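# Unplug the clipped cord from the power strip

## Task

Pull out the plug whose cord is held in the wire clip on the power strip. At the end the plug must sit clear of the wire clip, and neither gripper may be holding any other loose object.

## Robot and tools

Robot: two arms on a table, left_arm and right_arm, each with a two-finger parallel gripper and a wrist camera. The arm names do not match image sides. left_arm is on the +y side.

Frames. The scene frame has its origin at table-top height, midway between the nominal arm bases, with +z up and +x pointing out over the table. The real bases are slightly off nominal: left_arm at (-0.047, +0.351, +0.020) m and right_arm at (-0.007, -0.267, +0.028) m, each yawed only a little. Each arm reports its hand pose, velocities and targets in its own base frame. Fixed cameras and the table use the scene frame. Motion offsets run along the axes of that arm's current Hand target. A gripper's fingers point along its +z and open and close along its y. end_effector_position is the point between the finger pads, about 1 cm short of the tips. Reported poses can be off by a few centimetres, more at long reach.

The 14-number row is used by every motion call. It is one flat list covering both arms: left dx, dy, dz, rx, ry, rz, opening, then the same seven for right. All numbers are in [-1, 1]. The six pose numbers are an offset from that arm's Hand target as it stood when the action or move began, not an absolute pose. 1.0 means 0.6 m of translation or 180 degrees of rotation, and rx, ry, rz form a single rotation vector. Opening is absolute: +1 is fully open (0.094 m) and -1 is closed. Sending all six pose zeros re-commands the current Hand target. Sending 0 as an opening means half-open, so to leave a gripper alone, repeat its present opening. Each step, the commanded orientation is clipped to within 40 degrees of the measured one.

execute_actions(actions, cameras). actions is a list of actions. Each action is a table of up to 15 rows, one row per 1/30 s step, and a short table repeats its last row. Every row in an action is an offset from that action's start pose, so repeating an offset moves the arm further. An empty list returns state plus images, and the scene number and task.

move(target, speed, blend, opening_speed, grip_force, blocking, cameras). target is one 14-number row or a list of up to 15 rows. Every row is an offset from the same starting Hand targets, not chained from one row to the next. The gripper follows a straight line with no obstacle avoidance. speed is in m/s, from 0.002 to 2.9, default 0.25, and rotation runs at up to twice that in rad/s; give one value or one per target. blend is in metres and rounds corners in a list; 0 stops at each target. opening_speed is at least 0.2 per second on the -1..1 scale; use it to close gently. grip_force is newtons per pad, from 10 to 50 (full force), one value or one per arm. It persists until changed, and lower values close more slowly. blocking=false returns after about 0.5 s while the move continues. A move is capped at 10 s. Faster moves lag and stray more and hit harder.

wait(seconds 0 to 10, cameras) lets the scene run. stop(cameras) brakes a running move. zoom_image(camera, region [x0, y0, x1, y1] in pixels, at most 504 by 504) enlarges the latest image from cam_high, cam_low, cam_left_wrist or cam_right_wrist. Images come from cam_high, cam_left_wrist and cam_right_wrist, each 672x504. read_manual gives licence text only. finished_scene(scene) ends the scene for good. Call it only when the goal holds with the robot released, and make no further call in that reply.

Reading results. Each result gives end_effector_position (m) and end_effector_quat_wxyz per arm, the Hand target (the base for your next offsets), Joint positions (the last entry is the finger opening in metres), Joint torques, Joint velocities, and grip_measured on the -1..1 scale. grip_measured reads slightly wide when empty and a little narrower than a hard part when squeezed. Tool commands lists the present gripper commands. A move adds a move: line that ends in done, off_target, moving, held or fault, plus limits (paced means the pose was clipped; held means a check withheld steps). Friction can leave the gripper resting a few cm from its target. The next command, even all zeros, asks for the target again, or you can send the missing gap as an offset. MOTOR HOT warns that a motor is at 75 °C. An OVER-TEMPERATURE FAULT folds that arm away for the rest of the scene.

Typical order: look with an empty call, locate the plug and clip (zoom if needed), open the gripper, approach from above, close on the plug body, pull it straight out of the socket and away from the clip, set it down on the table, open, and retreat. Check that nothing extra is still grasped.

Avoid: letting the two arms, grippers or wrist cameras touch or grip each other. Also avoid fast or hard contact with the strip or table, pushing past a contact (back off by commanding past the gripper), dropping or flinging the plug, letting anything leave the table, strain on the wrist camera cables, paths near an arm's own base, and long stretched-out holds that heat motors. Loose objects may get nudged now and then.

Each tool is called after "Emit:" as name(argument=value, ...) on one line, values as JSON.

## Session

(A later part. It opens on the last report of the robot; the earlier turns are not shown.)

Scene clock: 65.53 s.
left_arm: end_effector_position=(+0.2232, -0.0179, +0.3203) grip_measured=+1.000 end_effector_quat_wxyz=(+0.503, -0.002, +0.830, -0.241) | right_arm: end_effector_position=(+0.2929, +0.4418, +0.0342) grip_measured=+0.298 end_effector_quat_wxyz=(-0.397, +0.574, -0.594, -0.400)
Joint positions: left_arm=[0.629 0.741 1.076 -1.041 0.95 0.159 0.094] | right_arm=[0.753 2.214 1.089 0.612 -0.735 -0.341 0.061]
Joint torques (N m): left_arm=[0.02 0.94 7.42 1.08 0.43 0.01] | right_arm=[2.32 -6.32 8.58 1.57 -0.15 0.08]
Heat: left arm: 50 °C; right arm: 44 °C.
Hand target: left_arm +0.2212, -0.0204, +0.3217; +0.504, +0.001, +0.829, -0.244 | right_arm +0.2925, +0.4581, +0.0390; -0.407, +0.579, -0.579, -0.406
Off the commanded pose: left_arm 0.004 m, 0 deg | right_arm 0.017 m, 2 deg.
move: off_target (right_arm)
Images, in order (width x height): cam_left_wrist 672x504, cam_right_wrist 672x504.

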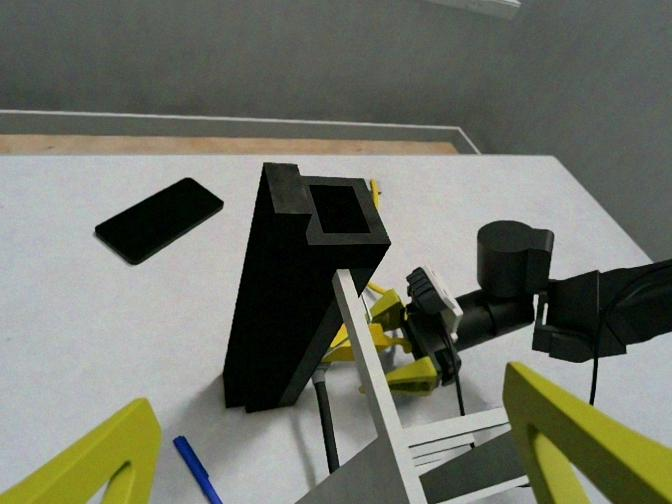

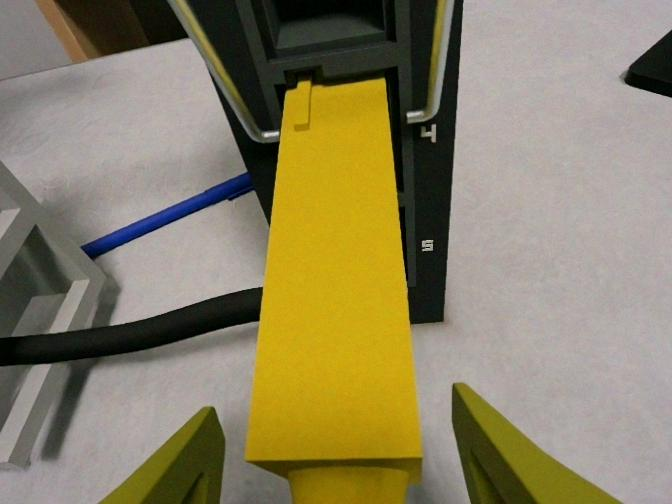

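Emit:
move(target=[[0,0,0,0,0,0,1,-0.0245,0,0.009,0,0,0,0.3],[0,0,0,0,0,0,1,-0.0245,0,0.009,0,0,0,-0.7]], speed=0.1, opening_speed=1, cameras=["cam_left_wrist","cam_right_wrist"])

Scene clock: 68.63 s.
left_arm: end_effector_position=(+0.2232, -0.0179, +0.3203) grip_measured=+1.000 end_effector_quat_wxyz=(+0.503, -0.002, +0.830, -0.241) | right_arm: end_effector_position=(+0.2985, +0.4452, +0.0345) grip_measured=-0.522 end_effector_quat_wxyz=(-0.391, +0.569, -0.607, -0.393)
Joint positions: left_arm=[0.629 0.741 1.076 -1.041 0.95 0.159 0.094] | right_arm=[0.758 2.214 1.121 0.561 -0.709 -0.332 0.022]
Joint torques (N m): left_arm=[-0.01 0.91 7.41 1.08 0.42 0] | right_arm=[3.56 -7.64 8.91 1.6 -0.32 0.09]
Heat: left arm: 50 °C; right arm: 45 °C.
Hand target: left_arm +0.2212, -0.0204, +0.3217; +0.504, +0.001, +0.829, -0.244 | right_arm +0.2925, +0.4681, +0.0509; -0.407, +0.579, -0.579, -0.406
Off the commanded pose: left_arm 0.004 m, 0 deg | right_arm 0.029 m, 4 deg.
move: off_target (right_arm); target 2's new opening was sent with right_arm's hand 0.031 m and 4 deg from that target
Images, in order (width x height): cam_left_wrist 672x504, cam_right_wrist 672x504.

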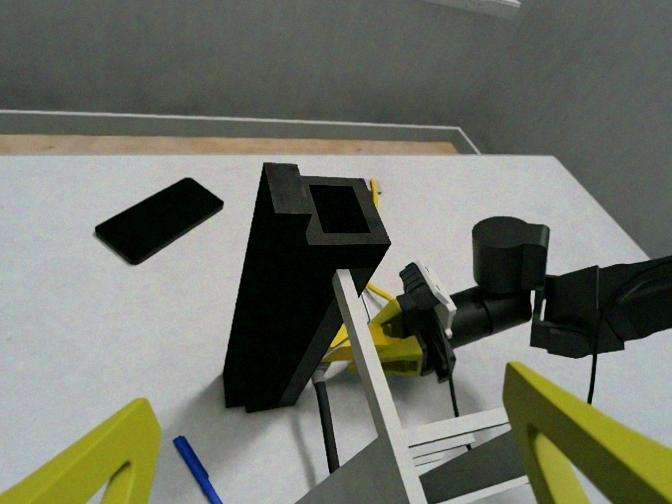

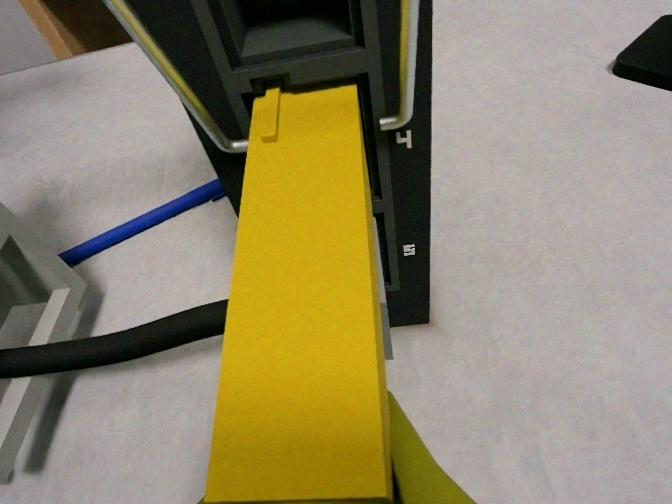

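Emit:
move(target=[0,0,0,0,0,0,1,0.0805,-0.01,-0.1835,0,0,0,-0.7], speed=0.08, cameras=["cam_high","cam_left_wrist","cam_right_wrist"])

Scene clock: 71.73 s.
left_arm: end_effector_position=(+0.2232, -0.0179, +0.3203) grip_measured=+1.000 end_effector_quat_wxyz=(+0.503, -0.002, +0.830, -0.241) | right_arm: end_effector_position=(+0.3029, +0.3492, +0.0267) grip_measured=-0.524 end_effector_quat_wxyz=(-0.397, +0.572, -0.596, -0.399)
Joint positions: left_arm=[0.629 0.741 1.076 -1.041 0.95 0.159 0.094] | right_arm=[0.541 2.109 0.882 0.588 -0.91 -0.507 0.022]
Joint torques (N m): left_arm=[0.03 0.91 7.45 1.09 0.43 0] | right_arm=[-0.35 -10.14 3.38 1.23 -0.6 -0.12]
Heat: left arm: 50 °C; right arm: 44 °C.
Hand target: left_arm +0.2212, -0.0204, +0.3217; +0.504, +0.001, +0.829, -0.244 | right_arm +0.2985, +0.3481, +0.0430; -0.407, +0.579, -0.579, -0.406
Off the commanded pose: left_arm 0.004 m, 0 deg | right_arm 0.017 m, 3 deg.
move: off_target (right_arm)

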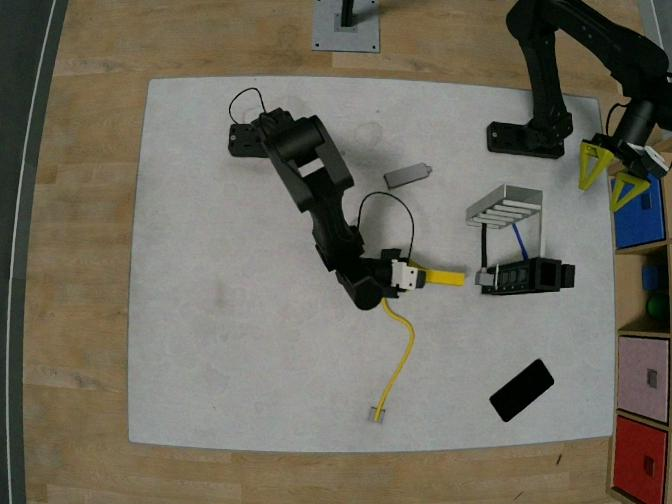

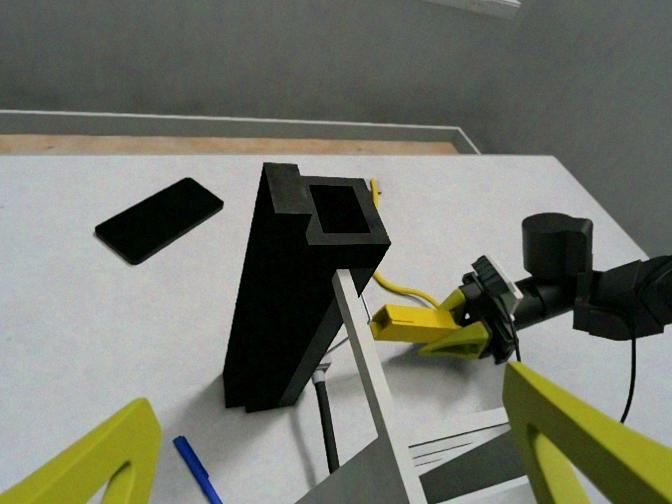

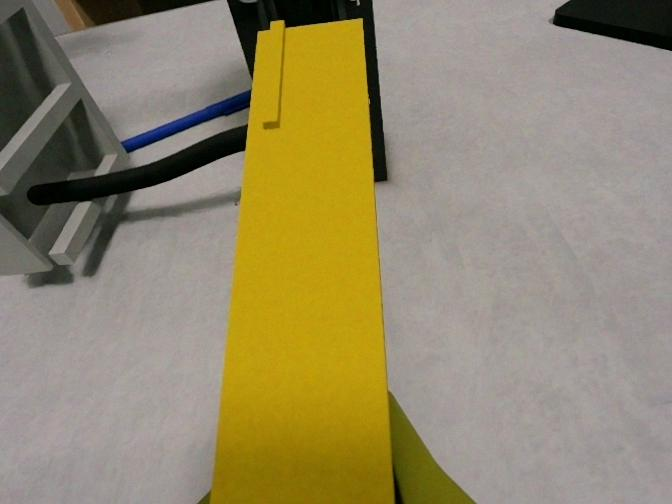

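Emit:
move(target=[0,0,0,0,0,0,1,0.064,0,-0.03,0,0,0,-0.7], speed=0.1, cameras=["cam_left_wrist","cam_right_wrist"])

Emit:
zoom_image(camera="cam_left_wrist", region=[320, 220, 560, 400])

Scene clock: 73.93 s.
left_arm: end_effector_position=(+0.2232, -0.0179, +0.3203) grip_measured=+1.000 end_effector_quat_wxyz=(+0.503, -0.002, +0.830, -0.241) | right_arm: end_effector_position=(+0.3055, +0.3207, +0.0182) grip_measured=-0.524 end_effector_quat_wxyz=(-0.411, +0.577, -0.586, -0.395)
Joint positions: left_arm=[0.629 0.741 1.076 -1.041 0.95 0.159 0.094] | right_arm=[0.465 2.117 0.824 0.623 -0.971 -0.591 0.022]
Joint torques (N m): left_arm=[0.03 0.9 7.43 1.09 0.43 0.01] | right_arm=[-0.47 -5.64 3.04 1.39 -0.6 -0.11]
Heat: left arm: 50 °C; right arm: 44 °C.
Hand target: left_arm +0.2212, -0.0204, +0.3217; +0.504, +0.001, +0.829, -0.244 | right_arm +0.2984, +0.3181, +0.0129; -0.407, +0.579, -0.579, -0.406
Off the commanded pose: left_arm 0.004 m, 0 deg | right_arm 0.009 m, 2 deg.
move: done
Images, in order (width x height): cam_left_wrist 672x504, cam_right_wrist 672x504.

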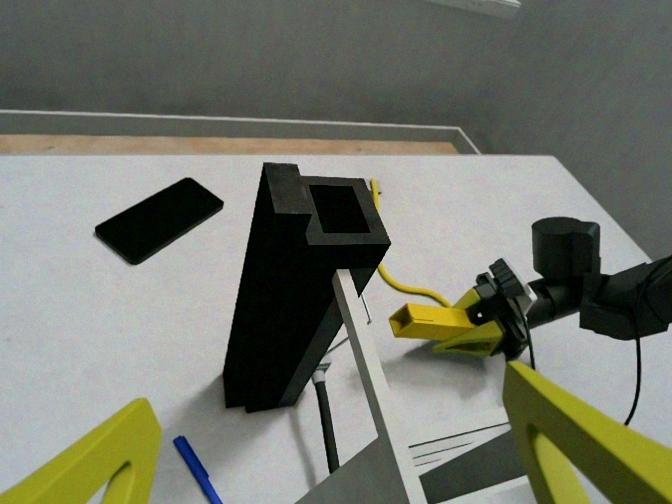

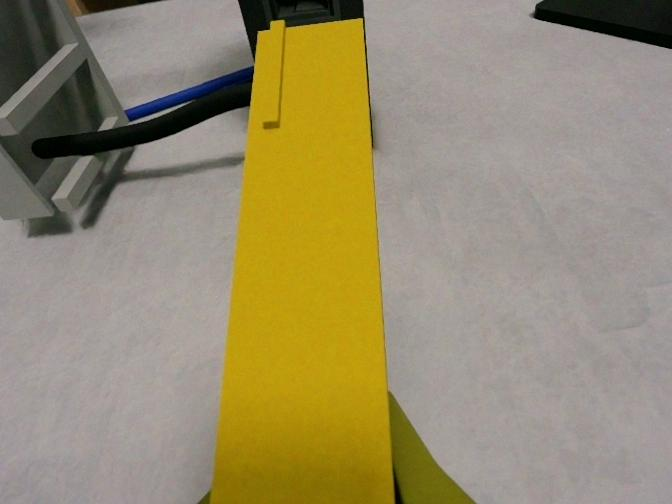

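Scaled by 2.100 from the camera's 672x504 image, which has a finer 960x720 frame.

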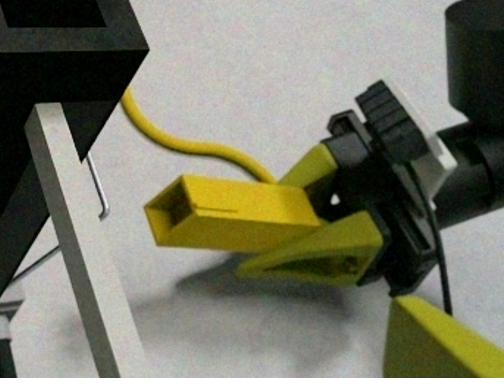

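Emit:
move(target=[0,0,0,0,0,0,1,0.0533,0,0.0193,0,0,0,-0.7], speed=0.06, cameras=["cam_left_wrist","cam_right_wrist"])

Emit:
zoom_image(camera="cam_left_wrist", region=[320, 220, 560, 400])

Scene clock: 75.63 s.
left_arm: end_effector_position=(+0.2232, -0.0179, +0.3203) grip_measured=+1.000 end_effector_quat_wxyz=(+0.503, -0.002, +0.830, -0.241) | right_arm: end_effector_position=(+0.2983, +0.3243, +0.0003) grip_measured=-0.525 end_effector_quat_wxyz=(-0.422, +0.585, -0.555, -0.416)
Joint positions: left_arm=[0.629 0.741 1.076 -1.041 0.95 0.159 0.094] | right_arm=[0.465 2.23 0.824 0.777 -1.037 -0.593 0.022]
Joint torques (N m): left_arm=[0.02 0.91 7.41 1.08 0.43 0.01] | right_arm=[-0.54 -4.53 2.91 1.06 0.07 -0.09]
Heat: left arm: 50 °C; right arm: 43 °C.
Hand target: left_arm +0.2212, -0.0204, +0.3217; +0.504, +0.001, +0.829, -0.244 | right_arm +0.2985, +0.3182, -0.0210; -0.407, +0.579, -0.579, -0.406
Off the commanded pose: left_arm 0.004 m, 0 deg | right_arm 0.022 m, 4 deg.
move: off_target (right_arm)
Images, in order (width x height): cam_left_wrist 672x504, cam_right_wrist 672x504.

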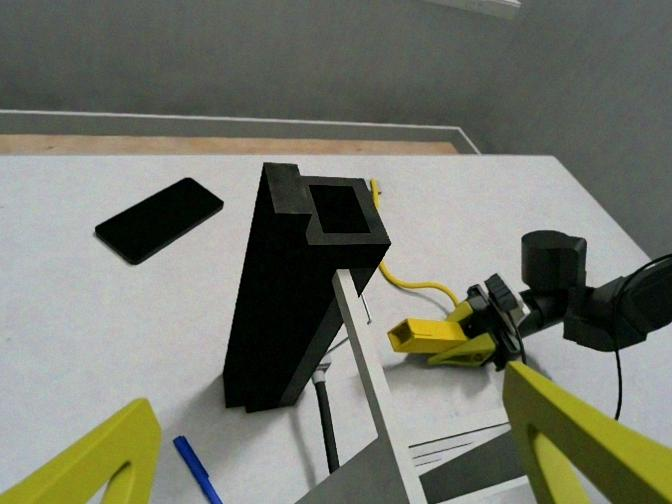

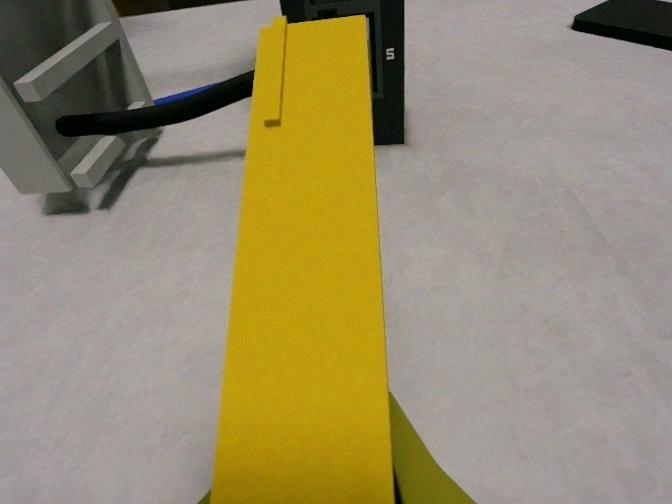

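Scaled by 2.100 from the camera's 672x504 image, which has a finer 960x720 frame.

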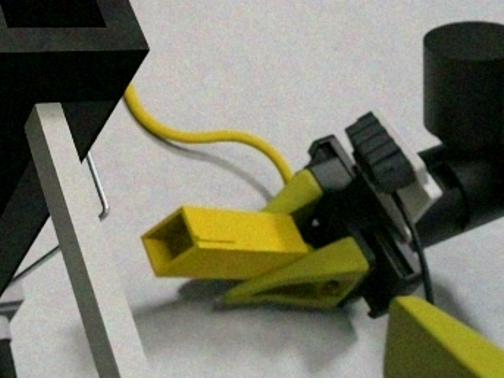

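Emit:
move(target=[0,0,0,0,0,0,1,0.0266,0,0.0097,0,0,0,-0.7], speed=0.05, cameras=["cam_left_wrist","cam_right_wrist"])

Emit:
zoom_image(camera="cam_left_wrist", region=[320, 220, 560, 400])

Scene clock: 77.53 s.
left_arm: end_effector_position=(+0.2232, -0.0179, +0.3203) grip_measured=+1.000 end_effector_quat_wxyz=(+0.503, -0.002, +0.830, -0.241) | right_arm: end_effector_position=(+0.2946, +0.3269, +0.0002) grip_measured=-0.526 end_effector_quat_wxyz=(-0.437, +0.592, -0.526, -0.425)
Joint positions: left_arm=[0.629 0.741 1.076 -1.041 0.95 0.159 0.094] | right_arm=[0.465 2.272 0.824 0.872 -1.082 -0.593 0.022]
Joint torques (N m): left_arm=[0.03 0.92 7.41 1.09 0.43 0.02] | right_arm=[-0.76 -3.45 2.78 0.77 0.55 -0.14]
Heat: left arm: 50 °C; right arm: 43 °C.
Hand target: left_arm +0.2212, -0.0204, +0.3217; +0.504, +0.001, +0.829, -0.244 | right_arm +0.2985, +0.3182, -0.0380; -0.407, +0.579, -0.579, -0.406
Off the commanded pose: left_arm 0.004 m, 0 deg | right_arm 0.039 m, 7 deg.
move: off_target (right_arm)
Images, in order (width x height): cam_left_wrist 672x504, cam_right_wrist 672x504.

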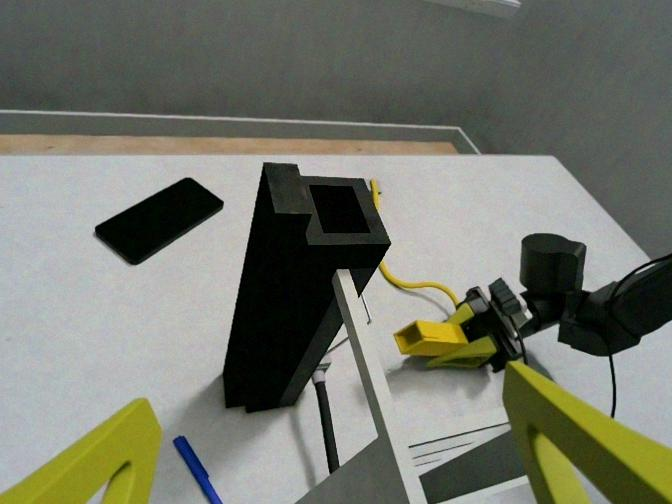

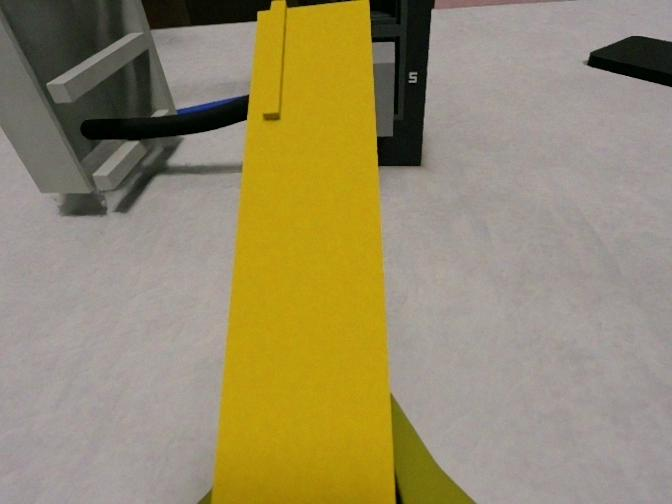

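Scaled by 2.100 from the camera's 672x504 image, which has a finer 960x720 frame.

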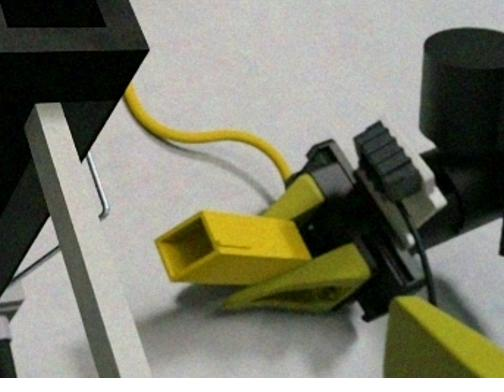

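Emit:
move(target=[0,0,0,0,0,0,1,-0.048,0,-0.018,0,0.028,0,-0.7], speed=0.06, cameras=["cam_left_wrist","cam_right_wrist"])

Emit:
zoom_image(camera="cam_left_wrist", region=[320, 220, 560, 400])

Scene clock: 81.30 s.
left_arm: end_effector_position=(+0.2232, -0.0179, +0.3203) grip_measured=+1.000 end_effector_quat_wxyz=(+0.503, -0.002, +0.830, -0.241) | right_arm: end_effector_position=(+0.2910, +0.3175, -0.0105) grip_measured=-0.526 end_effector_quat_wxyz=(-0.381, +0.594, -0.589, -0.394)
Joint positions: left_arm=[0.629 0.741 1.076 -1.041 0.95 0.159 0.094] | right_arm=[0.474 2.17 0.824 0.561 -0.97 -0.676 0.022]
Joint torques (N m): left_arm=[0.05 0.94 7.45 1.08 0.44 0.01] | right_arm=[0.1 -8.28 5.18 0.76 -0.02 -0.05]
Heat: left arm: 50 °C; right arm: 42 °C.
Hand target: left_arm +0.2212, -0.0204, +0.3217; +0.504, +0.001, +0.829, -0.244 | right_arm +0.2984, +0.3179, -0.0073; -0.381, +0.596, -0.596, -0.380
Off the commanded pose: left_arm 0.004 m, 0 deg | right_arm 0.008 m, 2 deg.
move: done
Images, in order (width x height): cam_left_wrist 672x504, cam_right_wrist 672x504.

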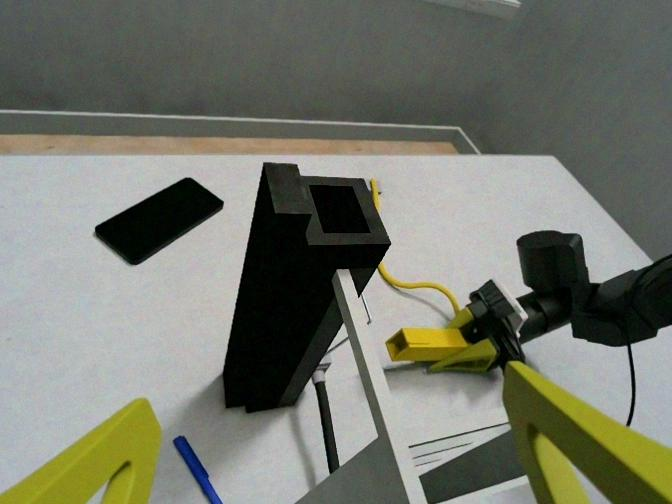

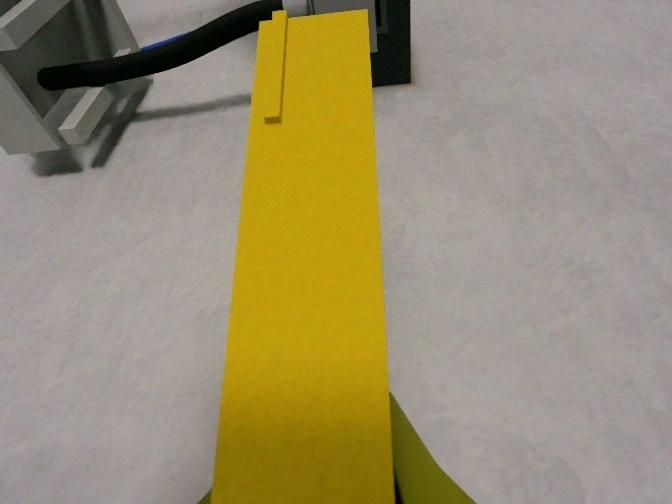

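Scaled by 2.100 from the camera's 672x504 image, which has a finer 960x720 frame.

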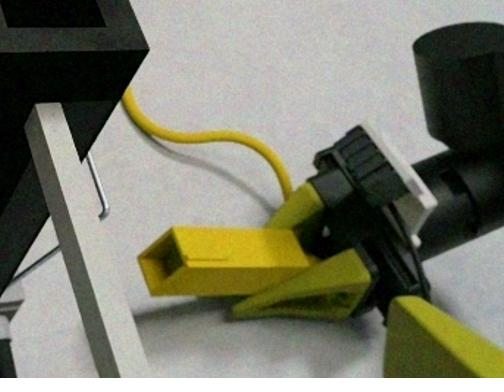

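Emit:
move(target=[0,0,0,0,0,0,1,0.02,0,0.0085,0,0.015,0,-0.7], speed=0.05, cameras=["cam_left_wrist","cam_right_wrist"])

Emit:
zoom_image(camera="cam_left_wrist", region=[320, 220, 560, 400])

Scene clock: 82.83 s.
left_arm: end_effector_position=(+0.2232, -0.0179, +0.3203) grip_measured=+1.000 end_effector_quat_wxyz=(+0.503, -0.002, +0.830, -0.241) | right_arm: end_effector_position=(+0.2902, +0.3194, -0.0128) grip_measured=-0.526 end_effector_quat_wxyz=(-0.375, +0.603, -0.586, -0.390)
Joint positions: left_arm=[0.629 0.741 1.076 -1.041 0.95 0.159 0.094] | right_arm=[0.481 2.17 0.841 0.516 -0.962 -0.709 0.022]
Joint torques (N m): left_arm=[0.05 0.91 7.43 1.09 0.43 0.01] | right_arm=[0.18 -6.97 5.23 0.72 0.28 -0.16]
Heat: left arm: 50 °C; right arm: 42 °C.
Hand target: left_arm +0.2212, -0.0204, +0.3217; +0.504, +0.001, +0.829, -0.244 | right_arm +0.2984, +0.3175, -0.0204; -0.367, +0.605, -0.605, -0.366
Off the commanded pose: left_arm 0.004 m, 0 deg | right_arm 0.011 m, 4 deg.
move: off_target (right_arm)
Images, in order (width x height): cam_left_wrist 672x504, cam_right_wrist 672x504.

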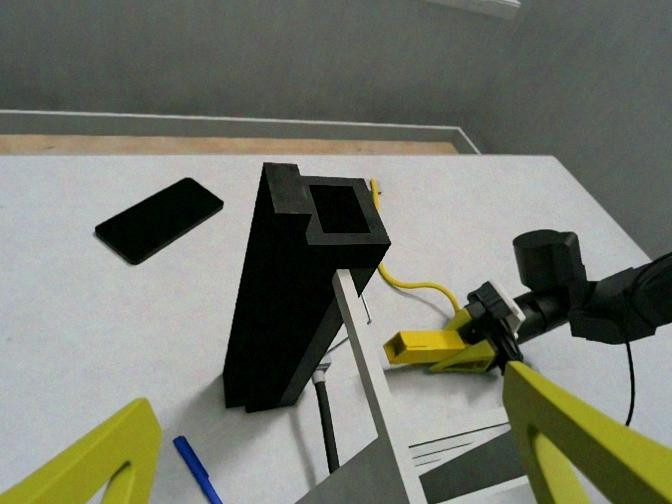

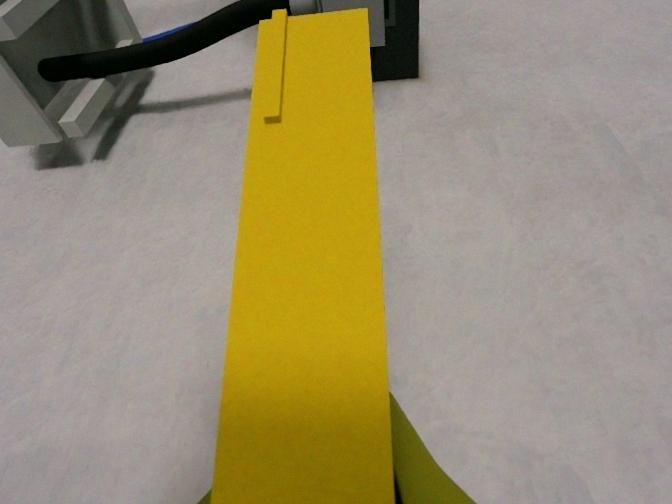

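Scaled by 2.100 from the camera's 672x504 image, which has a finer 960x720 frame.

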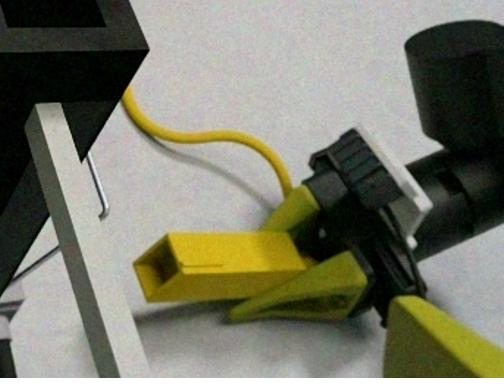

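Emit:
move(target=[[0,0,0,0,0,0,1,-0.012,0,0,0,0,0,-0.7],[0,0,0,0,0,0,1,-0.012,0,0,0,0,0,0.2],[0,0,0,0,0,0,1,-0.012,0,-0.27,0,0,0,0.2],[0,0,0,0,0,0,1,-0.15,0,-0.3,0,0,0,0.2]], speed=0.12, opening_speed=0.5, cameras=["cam_high","cam_left_wrist","cam_right_wrist"])

Scene clock: 90.17 s.
left_arm: end_effector_position=(+0.2232, -0.0179, +0.3203) grip_measured=+1.000 end_effector_quat_wxyz=(+0.503, -0.002, +0.830, -0.241) | right_arm: end_effector_position=(+0.2947, +0.1955, +0.1251) grip_measured=+0.198 end_effector_quat_wxyz=(-0.353, +0.602, -0.616, -0.367)
Joint positions: left_arm=[0.629 0.741 1.076 -1.041 0.95 0.159 0.094] | right_arm=[0.122 1.695 1.048 -0.719 -1.057 -1.306 0.056]
Joint torques (N m): left_arm=[0.03 0.95 7.43 1.09 0.45 0.01] | right_arm=[0.7 -6.71 8.24 0.36 -0.7 0.08]
Heat: left arm: 50 °C; right arm: 42 °C.
Hand target: left_arm +0.2212, -0.0204, +0.3217; +0.504, +0.001, +0.829, -0.244 | right_arm +0.2983, +0.1995, +0.1427; -0.366, +0.605, -0.605, -0.366
Off the commanded pose: left_arm 0.004 m, 0 deg | right_arm 0.018 m, 2 deg.
move: off_target (right_arm)

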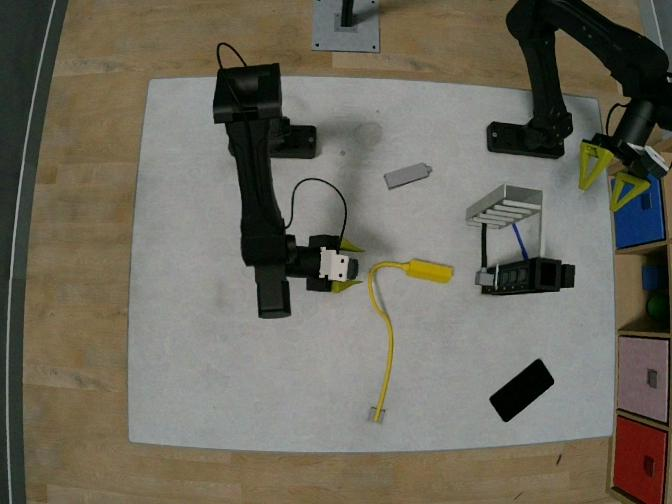

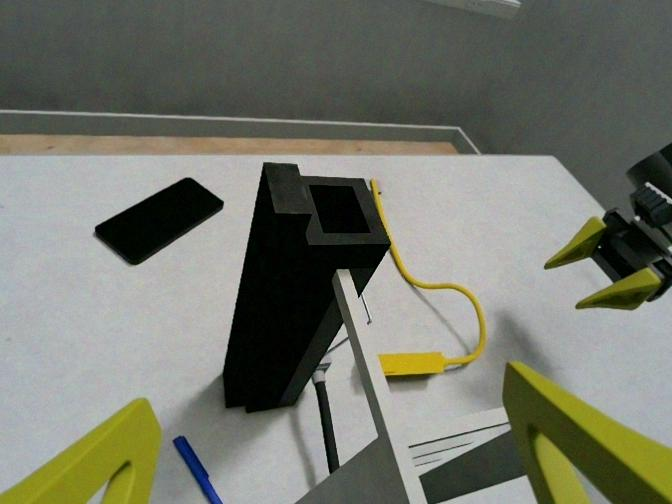

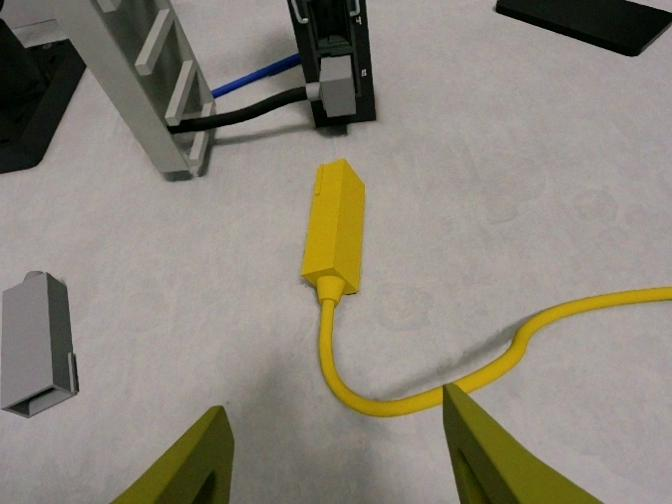

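Emit:
finished_scene(scene=1)

The scene is finished: the task was done.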